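# Press the gauge pin on the magnet-marked post

## Task

Find the post of the checking fixture that has the yellow magnet on it. Press that post's gauge pin fully home and keep it pressed for at least one second; it is fine if its spring returns it afterwards. Do not disturb the other three gauge pins, and do not move the magnet.

## Robot and tools

Robot: two UR20 arms, left_arm and right_arm, each fitted with a Robotiq 2F-85 parallel gripper and a wrist camera (cam_left_wrist and cam_right_wrist, both 896x504 pixels).

Frames. The scene frame has its origin at table-top height, midway between the nominal arm bases. +z points up, +x points out over the table, and left_arm sits on the +y side. Image left and right do not match arm names. Calibrated bases in the scene frame: left_arm at (+0.060, +0.928, 0) m, right_arm at (-0.064, -0.817, 0) m, each turned only slightly about z. Every printed hand pose, velocity and Hand target is given in that arm's own base frame. Offsets you command use the axes of that arm's current Hand target. On the gripper, the fingers point along +z, the jaws open and close along y, and the camera block sticks out about 10 cm toward +x. end_effector_position is the point between the closed pads; closed fingertips reach about 19 mm past it, and open ones about 6 mm.

The 18-number row. Both tools that move the arms use one flat row of 18 numbers covering both arms: left dx, dy, dz, rx, ry, rz, gripper position, force_limit, speed, then the same nine for the right arm. Send all 18 even when only one arm should move. The six pose numbers are an offset from that arm's Hand target, not an absolute pose. 1.0 stands for 0.6 m of travel or 180 degrees of turn; rx, ry, rz form a single rotation vector. Six zeros re-command the Hand target as it is. Gripper numbers are absolute settings in [-1, 1]: position +1 is fully open (85 mm), about -0.8 is pads touching, -1 closes until something blocks it. force_limit and speed scale grip strength and closing rate (speed -1 is about 20 mm/s, +1 about 150 mm/s). To leave a gripper unchanged, repeat its last three numbers, since 0 is itself a command.

execute_actions(actions, cameras): actions is a list of actions; each action is a table of up to 15 rows, each row lasting one 1/30 s step, with the last row held to fill 15 steps. All rows within one action measure from the Hand target at the start of that action, so repeating an offset in a later action moves further. An empty list just returns state and images. cameras picks images: omitted, null or ["all"] gives all, [] gives none.

move(target, speed, blend, stop_force, zero, blocking, cameras): drives each gripper in a straight line to the offset given by one row, or through up to 15 rows, all counted from the same starting Hand targets. speed is path speed in m/s, 0.002 to 4.2, default 0.25 (turn rate up to twice that in rad/s). blend, in metres, rounds corners in a list. stop_force, 6 to 120 N, ends an arm's path once its wrist sensor feels that much push against the motion; it is the tool to use for pressing the pin. zero (only with stop_force, default true) re-zeros the sensor before moving. blocking=false returns early and cannot be combined with stop_force. Moves ignore obstacles and the other arm.

wait(seconds 0 to 10): let time pass with the last commands held, useful to hold the pin in for the required second. stop: brakes a running move. zoom_image(camera, region [x0, y0, x1, y1] in pixels, at most 504x504): enlarges part of the latest image of cam_left_wrist or cam_right_wrist. zero_wrist_force(arm): re-zeros that arm's force sensor. read_manual(section): licence text only. finished_scene(scene): closes the current scene, given as its number (1 to 3); it cannot be undone, so call it only after the pin has been held in.

Reading results. Each result shows joint positions, torques and velocities, end_effector_position (m), quaternion, Hand target, Tool commands, wrist force and torque along the gripper axes (plus the peak since last shown), motor temperatures, and object_status for each gripper: 0 moving, 1 blocked while opening, 2 blocked while closing (a grip), 3 reached the commanded opening. position_measured runs from 3 (open) to about 230 (pads together). A move adds a move: line such as done, off_target, moving, held or fault, plus limits like paced or held. A gripper often rests a little short of its Hand target; the next command asks for it again.

Control notes. Commands are smoothed and lag about 0.2 s. Orientation commands are clipped to 32 degrees from the current one per step. Avoid paths near an arm's own base, which can flip its shoulder posture.

Things to avoid. The arms are stiff: commanding even slightly past a firm surface can trigger a fault stop. A net force near 150 N on an arm, or joint torque at its load limit (wrist joints 98.4 N m), stops that arm for 10 s. Press the pin slowly with a modest stop_force, approach along the pin axis, and back off with a move lacking stop_force. Do not touch the magnet or the other pins, do not let the arms collide or grip each other, watch for MOTOR HOT lines, and never knock anything off the table, which fails the task.

Each tool is called as name(argument=value, ...) on one line, values as JSON.

## Session

execute_actions(actions=[])

Scene clock: 0.00 s.
left_arm: end_effector_position=(+0.6452, +0.5338, +0.3687) position_measured=3 object_status=3 end_effector_quat_wxyz=(+0.054, +0.895, -0.431, +0.101) | right_arm: end_effector_position=(+1.0094, -0.4085, +0.1239) position_measured=3 object_status=3 end_effector_quat_wxyz=(+0.497, -0.362, -0.574, -0.541)
Joint positions: left_arm=[0.541 -1.507 2.094 -2.179 -1.799 -1.706] | right_arm=[2.693 -2.576 -1.22 -2.623 2.507 -0.374]
Joint velocities: within noise
Joint torques (N m): no reading
Motor temperatures (°C): left_arm=[24 36 26 39 35 34] | right_arm=[29 36 36 38 34 39]
Wrist force (N): no reading
Wrist torque (N m): no reading
Wrist force, peak (N): no reading
Hand target: left_arm +0.6452, +0.5338, +0.3687; +0.054, +0.895, -0.431, +0.101 | right_arm +1.0094, -0.4085, +0.1239; +0.497, -0.362, -0.574, -0.541
Tool commands: left_gripper/position=+1.0 left_gripper/force_limit=+1.0 left_gripper/speed=+1.0 right_gripper/position=+1.0 right_gripper/force_limit=+1.0 right_gripper/speed=+1.0

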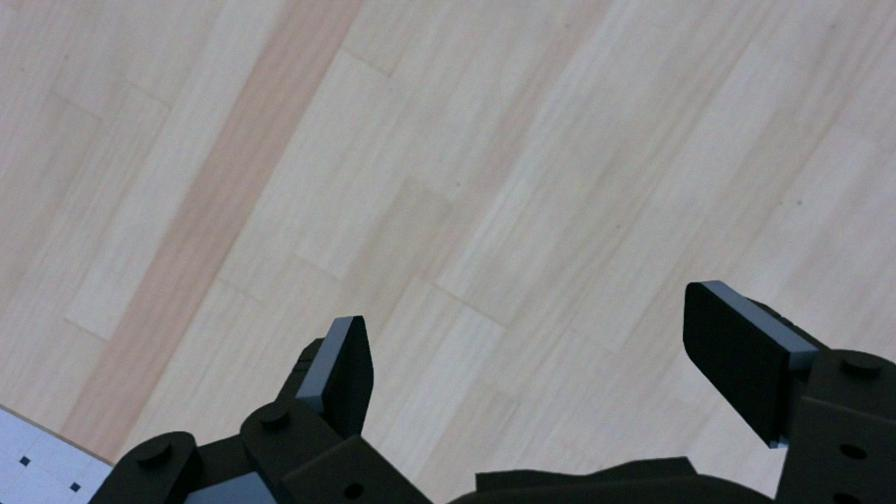

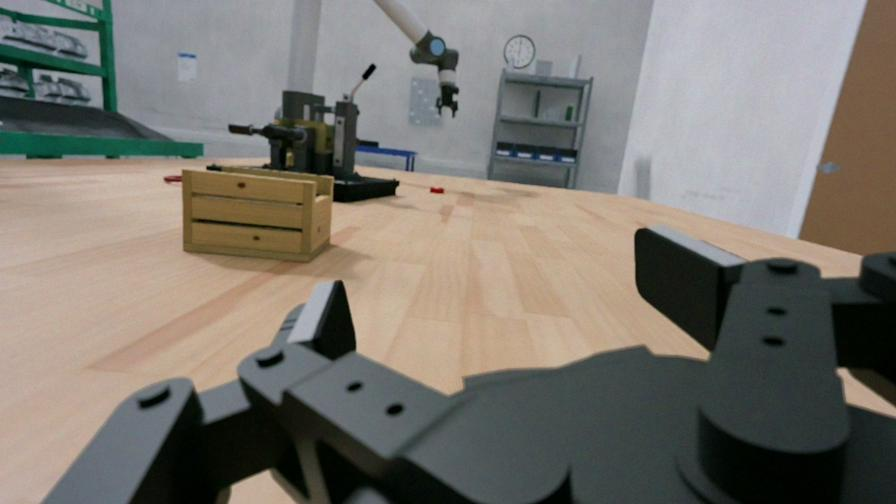

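zoom_image(camera="cam_right_wrist", region=[100, 0, 600, 280])

zoom_image(camera="cam_left_wrist", region=[0, 380, 200, 504])

Scaled by 1.008 from the camera's 896x504 image, which has a finer 1280x720 frame.

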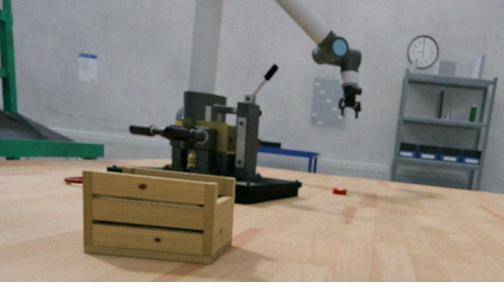

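Scaled by 2.520 from the camera's 896x504 image, which has a finer 1280x720 frame.

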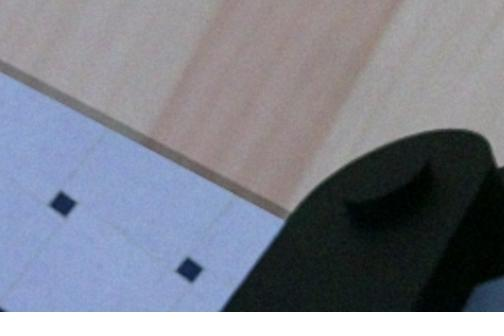

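move(target=[0.1326,0.006,-0.568,-0.126,0.258,0.270,1,1,1,0,0,0,0,0,0,1,1,1], speed=0.5)

Scene clock: 3.67 s.
left_arm: end_effector_position=(+0.6451, +0.5335, +0.7187) position_measured=3 object_status=3 end_effector_quat_wxyz=(-0.333, -0.510, +0.705, -0.364) | right_arm: end_effector_position=(+1.0094, -0.4085, +0.1239) position_measured=3 object_status=3 end_effector_quat_wxyz=(+0.497, -0.362, -0.574, -0.541)
Joint positions: left_arm=[0.69 -1.316 1.393 -0.77 -2.207 -0.255] | right_arm=[2.693 -2.576 -1.22 -2.623 2.507 -0.374]
Joint torques (N m): left_arm=[-16.52 -128.13 -127.57 -0.33 2.91 2.48] | right_arm=[1.36 248.85 75.31 -2.66 1.22 0.01]
Wrist force (N): left_arm=[0.6 -0.4 1.1] | right_arm=[0.0 0.4 0.4]
Wrist torque (N m): left_arm=[0.17 0.26 -0.07] | right_arm=[0.07 -0.01 -0.01]
Wrist force, peak (N): left_arm=[2.4 -1.4 -0.7] | right_arm=[0.0 0.4 0.5]
Hand target: left_arm +0.6451, +0.5335, +0.7187; -0.333, -0.510, +0.705, -0.364 | right_arm +1.0094, -0.4085, +0.1239; +0.497, -0.362, -0.574, -0.541
Off the commanded pose: left_arm 0.000 m, 0 deg | right_arm 0.000 m, 0 deg.
move: done
camera_calibration:
cam_left_wrist: T_world_to_cam=[[-0.919321, 0.278876, -0.277626, 0.66064], [0.392863, 0.6908, -0.607003, -0.162509], [0.0225057, -0.6671, -0.744628, 1.00254], [0, 0, 0, 1]] pos_world=[0.648622, 0.596818, 0.831285]

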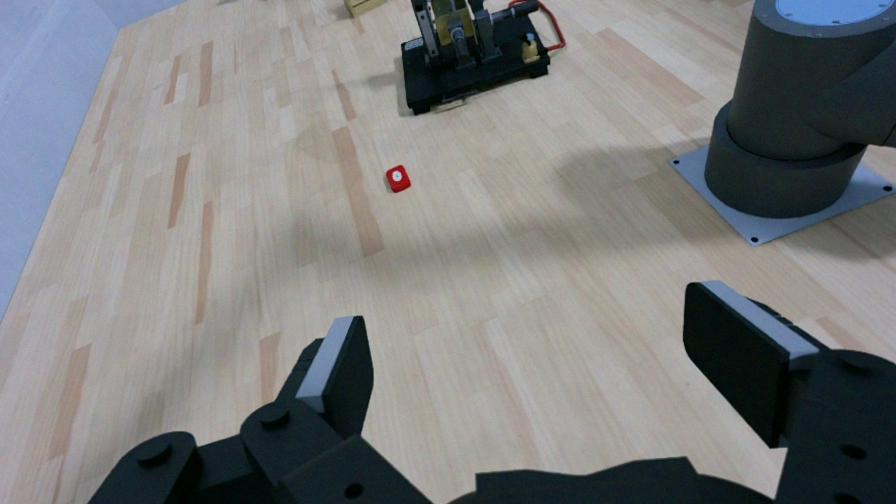

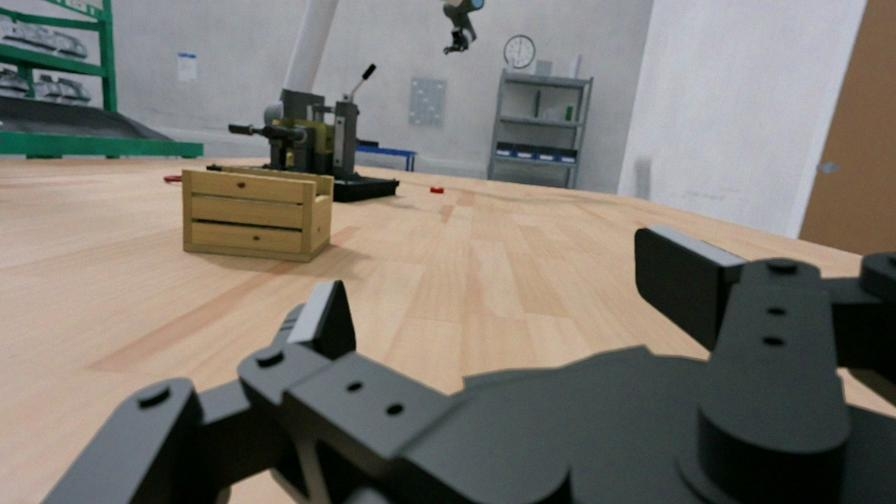

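zoom_image(camera="cam_left_wrist", region=[330, 0, 580, 140])

Scaled by 2.016 from the camera's 896x504 image, which has a finer 1280x720 frame.

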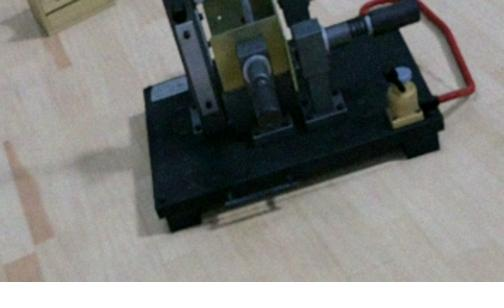

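move(target=[0.292,-0.36,0.985,-0.128,0.089,-0.003,1,1,1,0,0,0,0,0,0,1,1,1], speed=0.5, cameras=["cam_left_wrist"])

zoom_image(camera="cam_left_wrist", region=[300, 0, 700, 300])

Scene clock: 6.90 s.
left_arm: end_effector_position=(+0.7485, -0.1002, +0.5999) position_measured=3 object_status=3 end_effector_quat_wxyz=(-0.524, -0.381, +0.708, -0.281) | right_arm: end_effector_position=(+1.0094, -0.4085, +0.1239) position_measured=3 object_status=3 end_effector_quat_wxyz=(+0.497, -0.362, -0.574, -0.541)
Joint positions: left_arm=[-0.035 -1.391 1.739 -0.878 -2.525 -0.447] | right_arm=[2.693 -2.576 -1.22 -2.623 2.507 -0.374]
Joint torques (N m): left_arm=[-7.53 -101.79 -119.22 -4.96 -7.14 -4.31] | right_arm=[-0.97 254.8 72.06 -2.24 2.02 1.52]
Wrist force (N): left_arm=[1.3 -0.2 1.0] | right_arm=[0.2 0.1 0.1]
Wrist torque (N m): left_arm=[0.23 0.21 -0.13] | right_arm=[0.02 -0.03 0.00]
Wrist force, peak (N): left_arm=[1.1 -4.0 4.6] | right_arm=[0.1 0.5 0.5]
Hand target: left_arm +0.7486, -0.1004, +0.5999; -0.524, -0.381, +0.708, -0.281 | right_arm +1.0094, -0.4085, +0.1239; +0.497, -0.362, -0.574, -0.541
Off the commanded pose: left_arm 0.000 m, 0 deg | right_arm 0.000 m, 0 deg.
move: done
camera_calibration:
cam_left_wrist: T_world_to_cam=[[-0.80471, 0.581224, -0.120917, 0.749978], [0.420384, 0.414064, -0.807359, 0.234382], [-0.419189, -0.700522, -0.577538, 0.716062], [0, 0, 0, 1]] pos_world=[0.80515, -0.031337, 0.693469]
Images, in order (width x height): cam_left_wrist 896x504.

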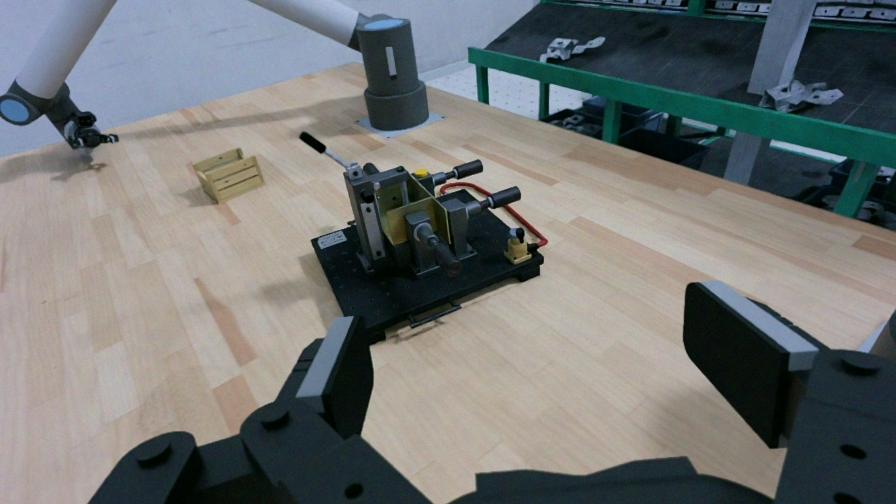

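Scaled by 1.260 from the camera's 896x504 image, which has a finer 1280x720 frame.

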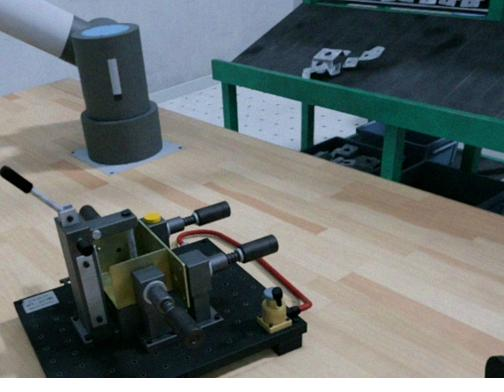

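zoom_image(camera="cam_left_wrist", region=[290, 120, 570, 340])

zoom_image(camera="cam_left_wrist", region=[340, 140, 540, 290])

Scaled by 1.800 from the camera's 896x504 image, which has a finer 1280x720 frame.

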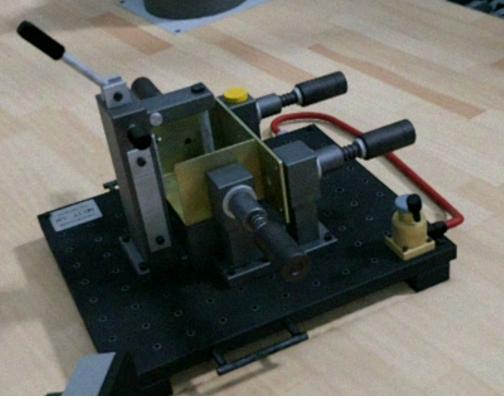

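Scaled by 2.520 from the camera's 896x504 image, which has a finer 1280x720 frame.

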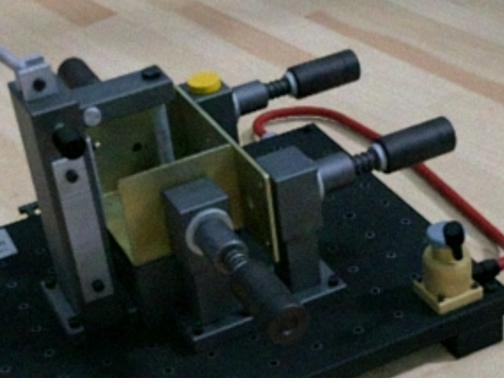

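move(target=[0.289,-0.158,0.947,0,0,0,1,1,1,0,0,0,0,0,0,1,1,1], speed=0.5, cameras=["cam_left_wrist"])

zoom_image(camera="cam_left_wrist", region=[200, 0, 700, 300])

move(target=[-0.071,0.715,0.622,0.438,-0.032,-0.163,1,1,1,0,0,0,0,0,0,1,1,1], speed=0.5, cameras=["cam_left_wrist"])

Scene clock: 12.83 s.
left_arm: end_effector_position=(+0.5001, -0.6483, +0.5997) position_measured=3 object_status=3 end_effector_quat_wxyz=(-0.524, -0.381, +0.708, -0.281) | right_arm: end_effector_position=(+1.0094, -0.4085, +0.1239) position_measured=3 object_status=3 end_effector_quat_wxyz=(+0.497, -0.362, -0.574, -0.541)
Joint positions: left_arm=[-0.772 -1.493 2.213 -2.84 -2.792 -2.149] | right_arm=[2.693 -2.576 -1.22 -2.623 2.507 -0.374]
Joint torques (N m): left_arm=[-18.31 -67.94 -60.76 -13.17 1.27 -4.49] | right_arm=[0.21 254.2 72.67 -0.76 3.39 2.03]
Wrist force (N): left_arm=[1.2 0.5 -0.1] | right_arm=[-0.1 0.4 0.2]
Wrist torque (N m): left_arm=[0.25 0.29 -0.03] | right_arm=[0.08 0.02 0.00]
Wrist force, peak (N): left_arm=[2.0 -2.5 5.0] | right_arm=[0.3 0.7 0.4]
Hand target: left_arm +0.5001, -0.6483, +0.5997; -0.524, -0.381, +0.708, -0.281 | right_arm +1.0094, -0.4085, +0.1239; +0.497, -0.362, -0.574, -0.541
Off the commanded pose: left_arm 0.000 m, 0 deg | right_arm 0.000 m, 0 deg.
move: done
camera_calibration:
cam_left_wrist: T_world_to_cam=[[-0.804589, 0.581387, -0.120939, 0.868675], [0.420527, 0.41404, -0.807296, 0.565455], [-0.419278, -0.7004, -0.577621, 0.228043], [0, 0, 0, 1]] pos_world=[0.55675, -0.579437, 0.693269]
Images, in order (width x height): cam_left_wrist 896x504.

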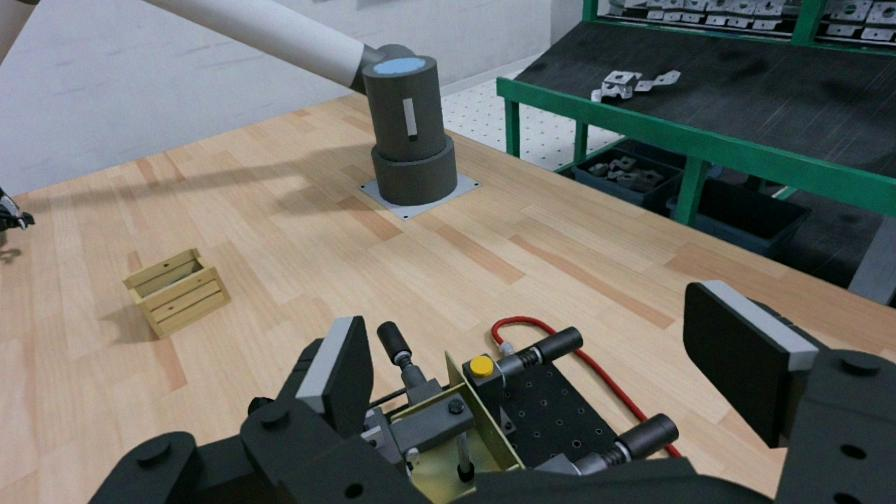

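Scaled by 1.008 from the camera's 896x504 image, which has a finer 1280x720 frame.

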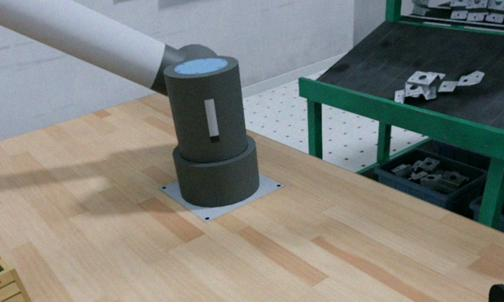

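Scene clock: 16.00 s.
left_arm: end_effector_position=(-0.0478, -0.6991, +0.4503) position_measured=3 object_status=3 end_effector_quat_wxyz=(+0.183, +0.790, -0.283, +0.513) | right_arm: end_effector_position=(+1.0094, -0.4085, +0.1239) position_measured=3 object_status=3 end_effector_quat_wxyz=(+0.497, -0.362, -0.574, -0.541)
Joint positions: left_arm=[-2.44 -1.797 2.426 -1.812 -0.455 -5.137] | right_arm=[2.693 -2.576 -1.22 -2.623 2.507 -0.374]
Joint torques (N m): left_arm=[-12.14 -4.6 -114.28 -5.7 -0.58 -5.61] | right_arm=[-4 251.56 74.96 -0.68 3.43 3.51]
Wrist force (N): left_arm=[1.0 -0.7 0.4] | right_arm=[-0.1 0.0 0.5]
Wrist torque (N m): left_arm=[0.14 0.22 -0.07] | right_arm=[-0.01 0.02 0.00]
Wrist force, peak (N): left_arm=[-0.1 4.2 -1.4] | right_arm=[0.2 0.7 0.1]
Hand target: left_arm -0.0478, -0.6991, +0.4503; +0.183, +0.790, -0.283, +0.513 | right_arm +1.0094, -0.4085, +0.1239; +0.497, -0.362, -0.574, -0.541
Off the commanded pose: left_arm 0.000 m, 0 deg | right_arm 0.000 m, 0 deg.
move: done
camera_calibration:
cam_left_wrist: T_world_to_cam=[[-0.672349, -0.730794, -0.117842, -0.473088], [-0.440118, 0.522658, -0.730153, 0.69644], [0.595183, -0.439053, -0.673045, 0.150592], [0, 0, 0, 1]] pos_world=[-0.101194, -0.643612, 0.554113]
Images, in order (width x height): cam_left_wrist 896x504.

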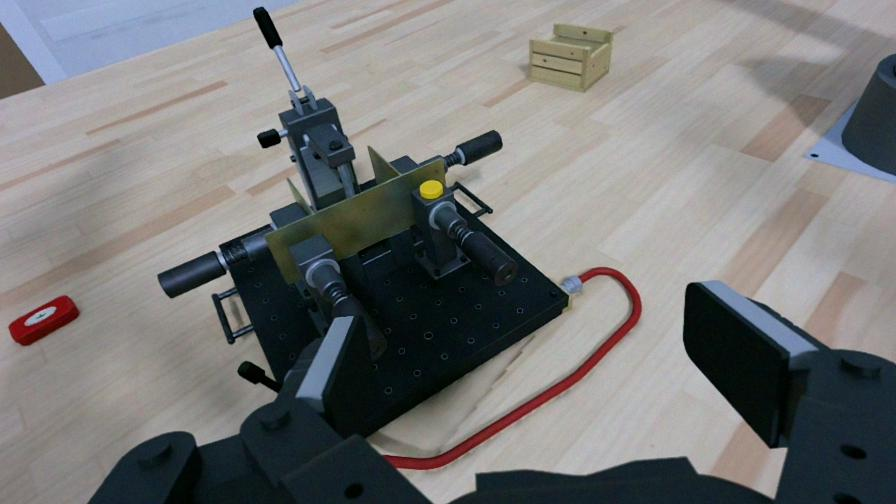

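zoom_image(camera="cam_left_wrist", region=[380, 150, 560, 300])

Scaled by 2.800 from the camera's 896x504 image, which has a finer 1280x720 frame.

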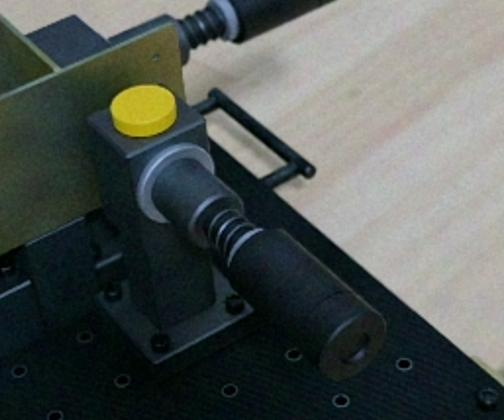

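move(target=[-0.277,0.145,0.484,0.147,0.049,-0.052,-1,-1,0,0,0,0,0,0,0,1,1,1], speed=0.3, cameras=["cam_left_wrist"])

Scene clock: 21.03 s.
left_arm: end_effector_position=(+0.0500, -0.8913, +0.1802) position_measured=232 object_status=3 end_effector_quat_wxyz=(+0.059, +0.789, -0.079, +0.606) | right_arm: end_effector_position=(+1.0094, -0.4085, +0.1239) position_measured=3 object_status=3 end_effector_quat_wxyz=(+0.497, -0.362, -0.574, -0.541)
Joint positions: left_arm=[-2.118 -1.128 2.152 -1.686 -0.433 -5.665] | right_arm=[2.693 -2.576 -1.22 -2.623 2.507 -0.374]
Joint torques (N m): left_arm=[19.48 -126.15 -80.85 0.4 -1.73 -4.14] | right_arm=[-4.34 253.11 73.08 -1.01 3.4 3.45]
Wrist force (N): left_arm=[1.4 -0.6 0.3] | right_arm=[0.0 0.0 0.3]
Wrist torque (N m): left_arm=[0.16 0.14 -0.04] | right_arm=[0.00 0.00 -0.01]
Wrist force, peak (N): left_arm=[2.7 -2.0 -2.5] | right_arm=[0.2 0.5 0.7]
Hand target: left_arm +0.0500, -0.8913, +0.1802; +0.059, +0.789, -0.079, +0.606 | right_arm +1.0094, -0.4085, +0.1239; +0.497, -0.362, -0.574, -0.541
Off the commanded pose: left_arm 0.000 m, 0 deg | right_arm 0.000 m, 0 deg.
move: done
camera_calibration:
cam_left_wrist: T_world_to_cam=[[-0.231427, -0.964752, -0.125279, -0.808889], [-0.513156, 0.230459, -0.826777, 0.403288], [0.826506, -0.127051, -0.548403, 0.0703717], [0, 0, 0, 1]] pos_world=[-0.038412, -0.864378, 0.270685]
Images, in order (width x height): cam_left_wrist 896x504.

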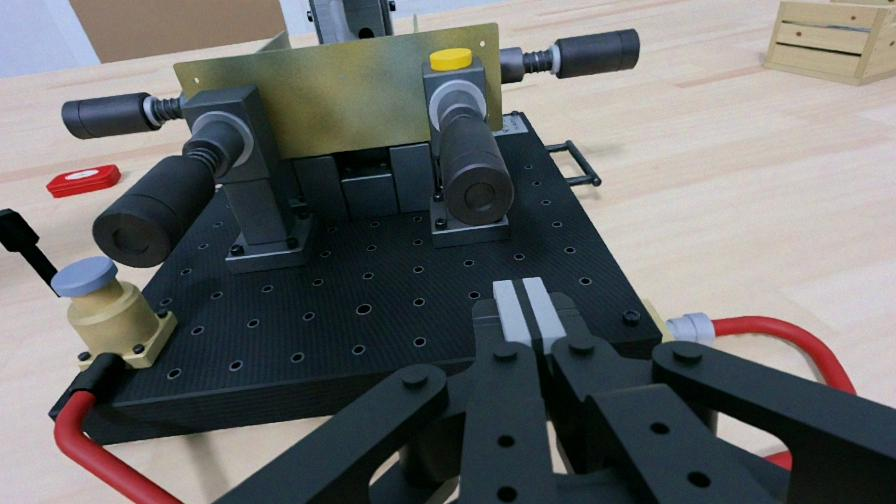

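move(target=[0.0087,-0.0092,0.1023,0,0,0,-1,-1,0,0,0,0,0,0,0,1,1,1], speed=0.1, cameras=["cam_left_wrist"])

zoom_image(camera="cam_left_wrist", region=[400, 40, 650, 340])

Scene clock: 23.60 s.
left_arm: end_effector_position=(+0.1105, -0.8978, +0.1694) position_measured=232 object_status=3 end_effector_quat_wxyz=(+0.059, +0.789, -0.079, +0.606) | right_arm: end_effector_position=(+1.0094, -0.4085, +0.1239) position_measured=3 object_status=3 end_effector_quat_wxyz=(+0.497, -0.362, -0.574, -0.541)
Joint positions: left_arm=[-2.052 -1.118 2.19 -1.835 -0.383 -5.556] | right_arm=[2.693 -2.576 -1.22 -2.623 2.507 -0.374]
Joint torques (N m): left_arm=[18.1 -124.39 -26.95 -9.27 8.86 3.46] | right_arm=[-7.56 256.45 76.32 -0.85 3.84 3.47]
Wrist force (N): left_arm=[1.6 -0.7 -0.2] | right_arm=[0.0 0.1 0.0]
Wrist torque (N m): left_arm=[0.06 0.18 0.00] | right_arm=[0.02 0.00 0.00]
Wrist force, peak (N): left_arm=[1.8 -0.9 1.3] | right_arm=[0.1 0.3 0.8]
Hand target: left_arm +0.1106, -0.8978, +0.1694; +0.059, +0.789, -0.079, +0.606 | right_arm +1.0094, -0.4085, +0.1239; +0.497, -0.362, -0.574, -0.541
Off the commanded pose: left_arm 0.000 m, 0 deg | right_arm 0.000 m, 0 deg.
move: done
camera_calibration:
cam_left_wrist: T_world_to_cam=[[-0.231252, -0.964775, -0.125425, -0.80251], [-0.513077, 0.230472, -0.826822, 0.426841], [0.826604, -0.126851, -0.548301, 0.0137094], [0, 0, 0, 1]] pos_world=[0.0220886, -0.870878, 0.259784]
Images, in order (width x height): cam_left_wrist 896x504.

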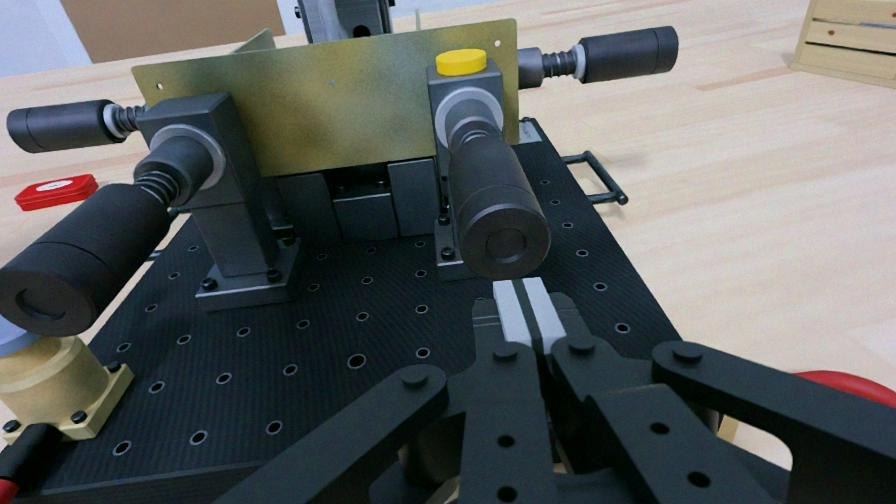

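Scaled by 1.680 from the camera's 896x504 image, which has a finer 1280x720 frame.

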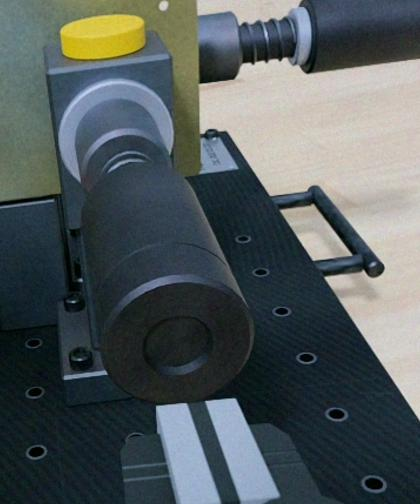

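move(target=[0.0259,0,0.161,0,0,0,-1,-1,0,0,0,0,0,0,0,1,1,1], speed=0.02, stop_force=12, cameras=["cam_left_wrist"])

zoom_image(camera="cam_left_wrist", region=[400, 40, 650, 340])

Scene clock: 28.23 s.
left_arm: end_effector_position=(+0.1609, -0.9079, +0.1641) position_measured=232 object_status=3 end_effector_quat_wxyz=(+0.059, +0.789, -0.079, +0.606) | right_arm: end_effector_position=(+1.0094, -0.4085, +0.1239) position_measured=3 object_status=3 end_effector_quat_wxyz=(+0.497, -0.362, -0.574, -0.541)
Joint positions: left_arm=[-1.992 -1.103 2.213 -1.987 -0.342 -5.434] | right_arm=[2.693 -2.576 -1.22 -2.623 2.507 -0.374]
Joint torques (N m): left_arm=[-14.68 -177.71 -70.72 -4.32 3.95 -4.67] | right_arm=[-6.88 254.64 75.19 -0.15 3.67 4.06]
Wrist force (N): left_arm=[-3.7 -2.1 -9.2] | right_arm=[0.1 0.3 0.3]
Wrist torque (N m): left_arm=[0.29 0.29 -0.06] | right_arm=[0.05 -0.02 0.00]
Wrist force, peak (N): left_arm=[0.7 -1.0 -12.5] | right_arm=[0.0 0.6 0.5]
Hand target: left_arm +0.1609, -0.9079, +0.1641; +0.059, +0.789, -0.079, +0.606 (not the last commanded pose) | right_arm +1.0094, -0.4085, +0.1239; +0.497, -0.362, -0.574, -0.541
Off the commanded pose: left_arm 0.046 m, 0 deg | right_arm 0.000 m, 0 deg.
move: contact (left_arm)
camera_calibration:
cam_left_wrist: T_world_to_cam=[[-0.231087, -0.964817, -0.12541, -0.801316], [-0.51301, 0.230356, -0.826896, 0.450558], [0.826692, -0.126748, -0.548193, -0.0320825], [0, 0, 0, 1]] pos_world=[0.0724892, -0.880978, 0.254484]
Images, in order (width x height): cam_left_wrist 896x504.

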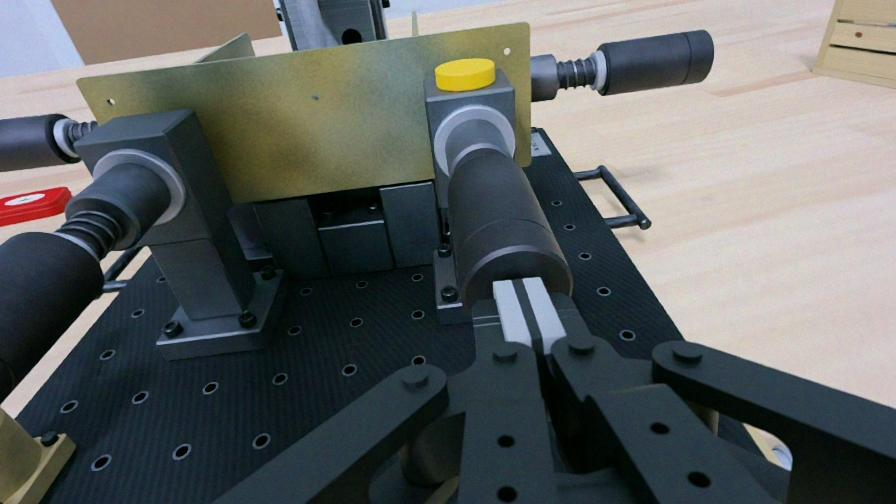

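Scaled by 1.680 from the camera's 896x504 image, which has a finer 1280x720 frame.

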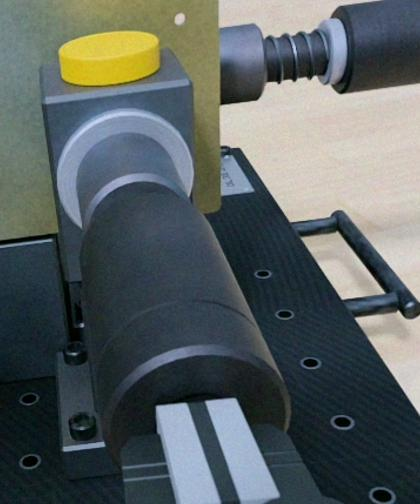

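move(target=[0.0086,0,0.054,0,0,0,-1,-1,0,0,0,0,0,0,0,1,1,1], speed=0.01, stop_force=15, cameras=["cam_left_wrist"])

wait(seconds=1.3, cameras=["cam_left_wrist"])

zoom_image(camera="cam_left_wrist", region=[400, 40, 650, 340])

Scene clock: 30.43 s.
left_arm: end_effector_position=(+0.1642, -0.9087, +0.1639) position_measured=232 object_status=3 end_effector_quat_wxyz=(+0.059, +0.789, -0.079, +0.606) | right_arm: end_effector_position=(+1.0094, -0.4085, +0.1239) position_measured=3 object_status=3 end_effector_quat_wxyz=(+0.497, -0.362, -0.574, -0.541)
Joint positions: left_arm=[-1.988 -1.102 2.215 -1.999 -0.34 -5.425] | right_arm=[2.693 -2.576 -1.22 -2.623 2.507 -0.374]
Joint torques (N m): left_arm=[0.76 -178.07 -62.74 -2.61 0.05 -4.01] | right_arm=[-5.45 249.19 75.81 -0.4 3.22 3.98]
Wrist force (N): left_arm=[-3.2 2.8 -23.6] | right_arm=[0.1 0.3 0.4]
Wrist torque (N m): left_arm=[0.30 0.34 -0.03] | right_arm=[0.05 -0.03 0.00]
Wrist force, peak (N): left_arm=[-1.9 -5.4 -64.4] | right_arm=[0.3 0.3 0.6]
Hand target: left_arm +0.1642, -0.9087, +0.1639; +0.059, +0.789, -0.079, +0.606 (not the last commanded pose) | right_arm +1.0094, -0.4085, +0.1239; +0.497, -0.362, -0.574, -0.541
Off the commanded pose: left_arm 0.029 m, 0 deg | right_arm 0.000 m, 0 deg.
move: contact (left_arm)
camera_calibration:
cam_left_wrist: T_world_to_cam=[[-0.231064, -0.96485, -0.125198, -0.801436], [-0.513036, 0.230165, -0.826933, 0.452113], [0.826682, -0.126844, -0.548185, -0.0351071], [0, 0, 0, 1]] pos_world=[0.0757893, -0.881779, 0.254284]
Images, in order (width x height): cam_left_wrist 896x504.

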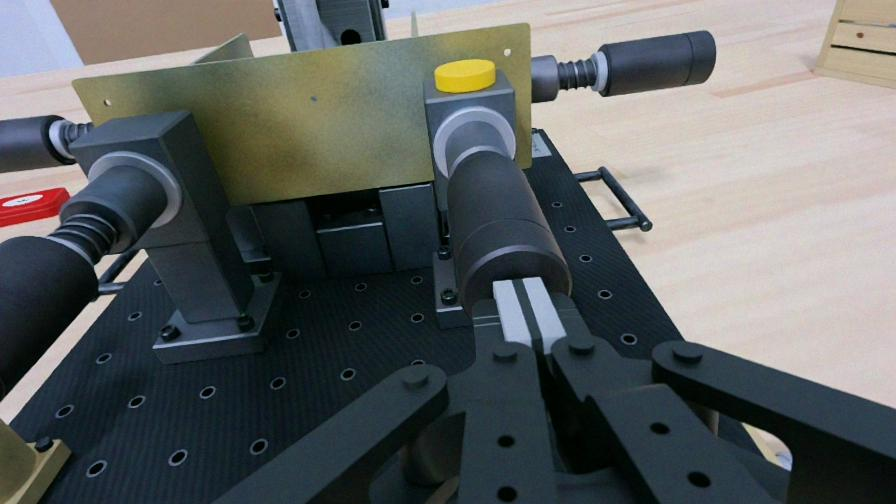

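Scene clock: 31.73 s.
left_arm: end_effector_position=(+0.1642, -0.9087, +0.1639) position_measured=232 object_status=3 end_effector_quat_wxyz=(+0.059, +0.789, -0.079, +0.606) | right_arm: end_effector_position=(+1.0094, -0.4085, +0.1239) position_measured=3 object_status=3 end_effector_quat_wxyz=(+0.497, -0.362, -0.574, -0.541)
Joint positions: left_arm=[-1.988 -1.102 2.215 -1.999 -0.34 -5.425] | right_arm=[2.693 -2.576 -1.22 -2.623 2.507 -0.374]
Joint torques (N m): left_arm=[0.33 -172.99 -61.29 -6.02 5.54 -4.16] | right_arm=[-0.57 254.94 78.09 -0.76 3.47 3.95]
Wrist force (N): left_arm=[-3.9 1.6 -22.8] | right_arm=[0.4 0.4 0.1]
Wrist torque (N m): left_arm=[0.26 0.37 -0.03] | right_arm=[0.07 -0.06 0.00]
Wrist force, peak (N): left_arm=[-3.4 2.6 -23.5] | right_arm=[0.4 0.5 0.1]
Hand target: left_arm +0.1642, -0.9087, +0.1639; +0.059, +0.789, -0.079, +0.606 (not the last commanded pose) | right_arm +1.0094, -0.4085, +0.1239; +0.497, -0.362, -0.574, -0.541
Tool commands: left_gripper/position=-1.0 left_gripper/force_limit=-1.0 left_gripper/speed=+0.0 right_gripper/position=+1.0 right_gripper/force_limit=+1.0 right_gripper/speed=+1.0
Off the commanded pose: left_arm 0.029 m, 0 deg | right_arm 0.000 m, 0 deg.
wait: 1.30 s; at rest by 0.17 s
camera_calibration:
cam_left_wrist: T_world_to_cam=[[-0.231064, -0.96485, -0.125198, -0.801436], [-0.513036, 0.230165, -0.826933, 0.452113], [0.826682, -0.126844, -0.548185, -0.0351071], [0, 0, 0, 1]] pos_world=[0.0757893, -0.881779, 0.254284]
Images, in order (width x height): cam_left_wrist 896x504.

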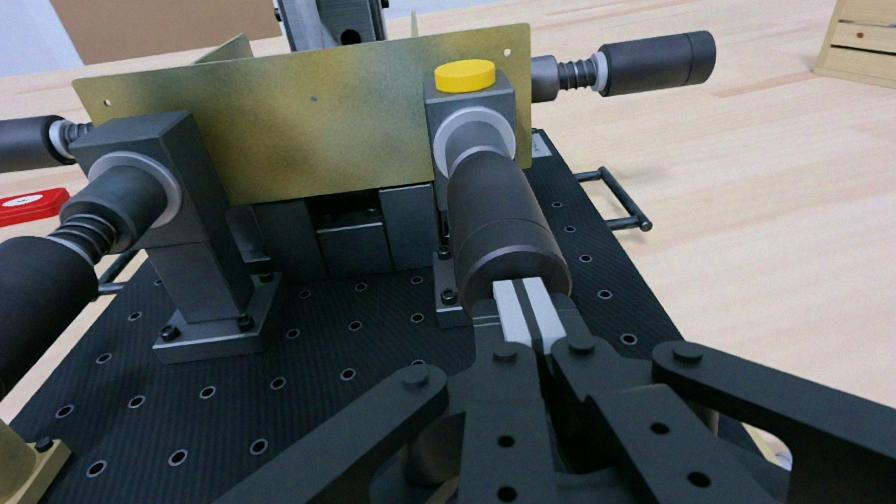

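Scaled by 1.680 from the camera's 896x504 image, which has a finer 1280x720 frame.

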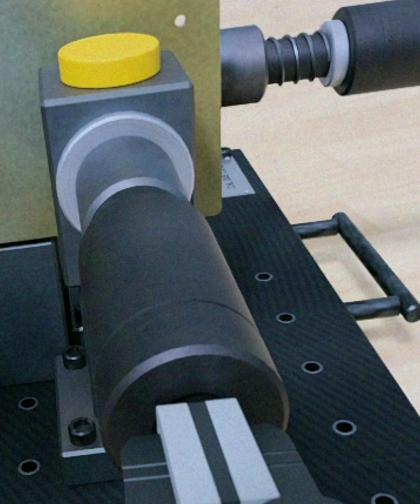

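move(target=[-0.043,0,-0.268,0,0,0,-1,-1,0,0,0,0,0,0,0,1,1,1], speed=0.1, cameras=["cam_left_wrist"])

finished_scene(scene=1)

Scene clock: 34.17 s.
left_arm: end_effector_position=(+0.0054, -0.8769, +0.1806) position_measured=232 object_status=3 end_effector_quat_wxyz=(+0.059, +0.789, -0.079, +0.606) | right_arm: end_effector_position=(+1.0094, -0.4085, +0.1239) position_measured=3 object_status=3 end_effector_quat_wxyz=(+0.497, -0.362, -0.574, -0.541)
Joint positions: left_arm=[-2.172 -1.128 2.136 -1.605 -0.477 -5.737] | right_arm=[2.693 -2.576 -1.22 -2.623 2.507 -0.374]
Joint torques (N m): left_arm=[-20.13 -126.27 -78.49 0.46 -2.74 -5.63] | right_arm=[-4.61 251.26 75.64 -0.59 3.26 3.3]
Wrist force (N): left_arm=[1.2 -0.6 0.3] | right_arm=[0.2 0.1 0.4]
Wrist torque (N m): left_arm=[0.14 0.21 -0.06] | right_arm=[0.02 -0.03 0.00]
Wrist force, peak (N): left_arm=[-3.9 1.8 -22.7] | right_arm=[0.3 0.4 0.6]
Hand target: left_arm +0.0053, -0.8769, +0.1805; +0.059, +0.789, -0.079, +0.606 | right_arm +1.0094, -0.4085, +0.1239; +0.497, -0.362, -0.574, -0.541
Off the commanded pose: left_arm 0.000 m, 0 deg | right_arm 0.000 m, 0 deg.
move: done
camera_calibration:
cam_left_wrist: T_world_to_cam=[[-0.231122, -0.964856, -0.125044, -0.805407], [-0.51315, 0.230084, -0.826885, 0.377043], [0.826595, -0.126945, -0.548293, 0.109296], [0, 0, 0, 1]] pos_world=[-0.0830109, -0.849979, 0.270985]
Images, in order (width x height): cam_left_wrist 896x504.

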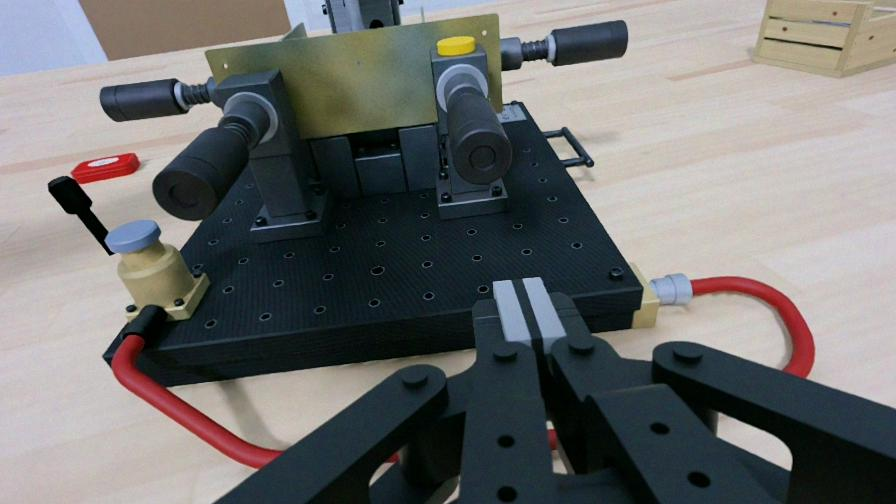

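The scene is finished: the task was done.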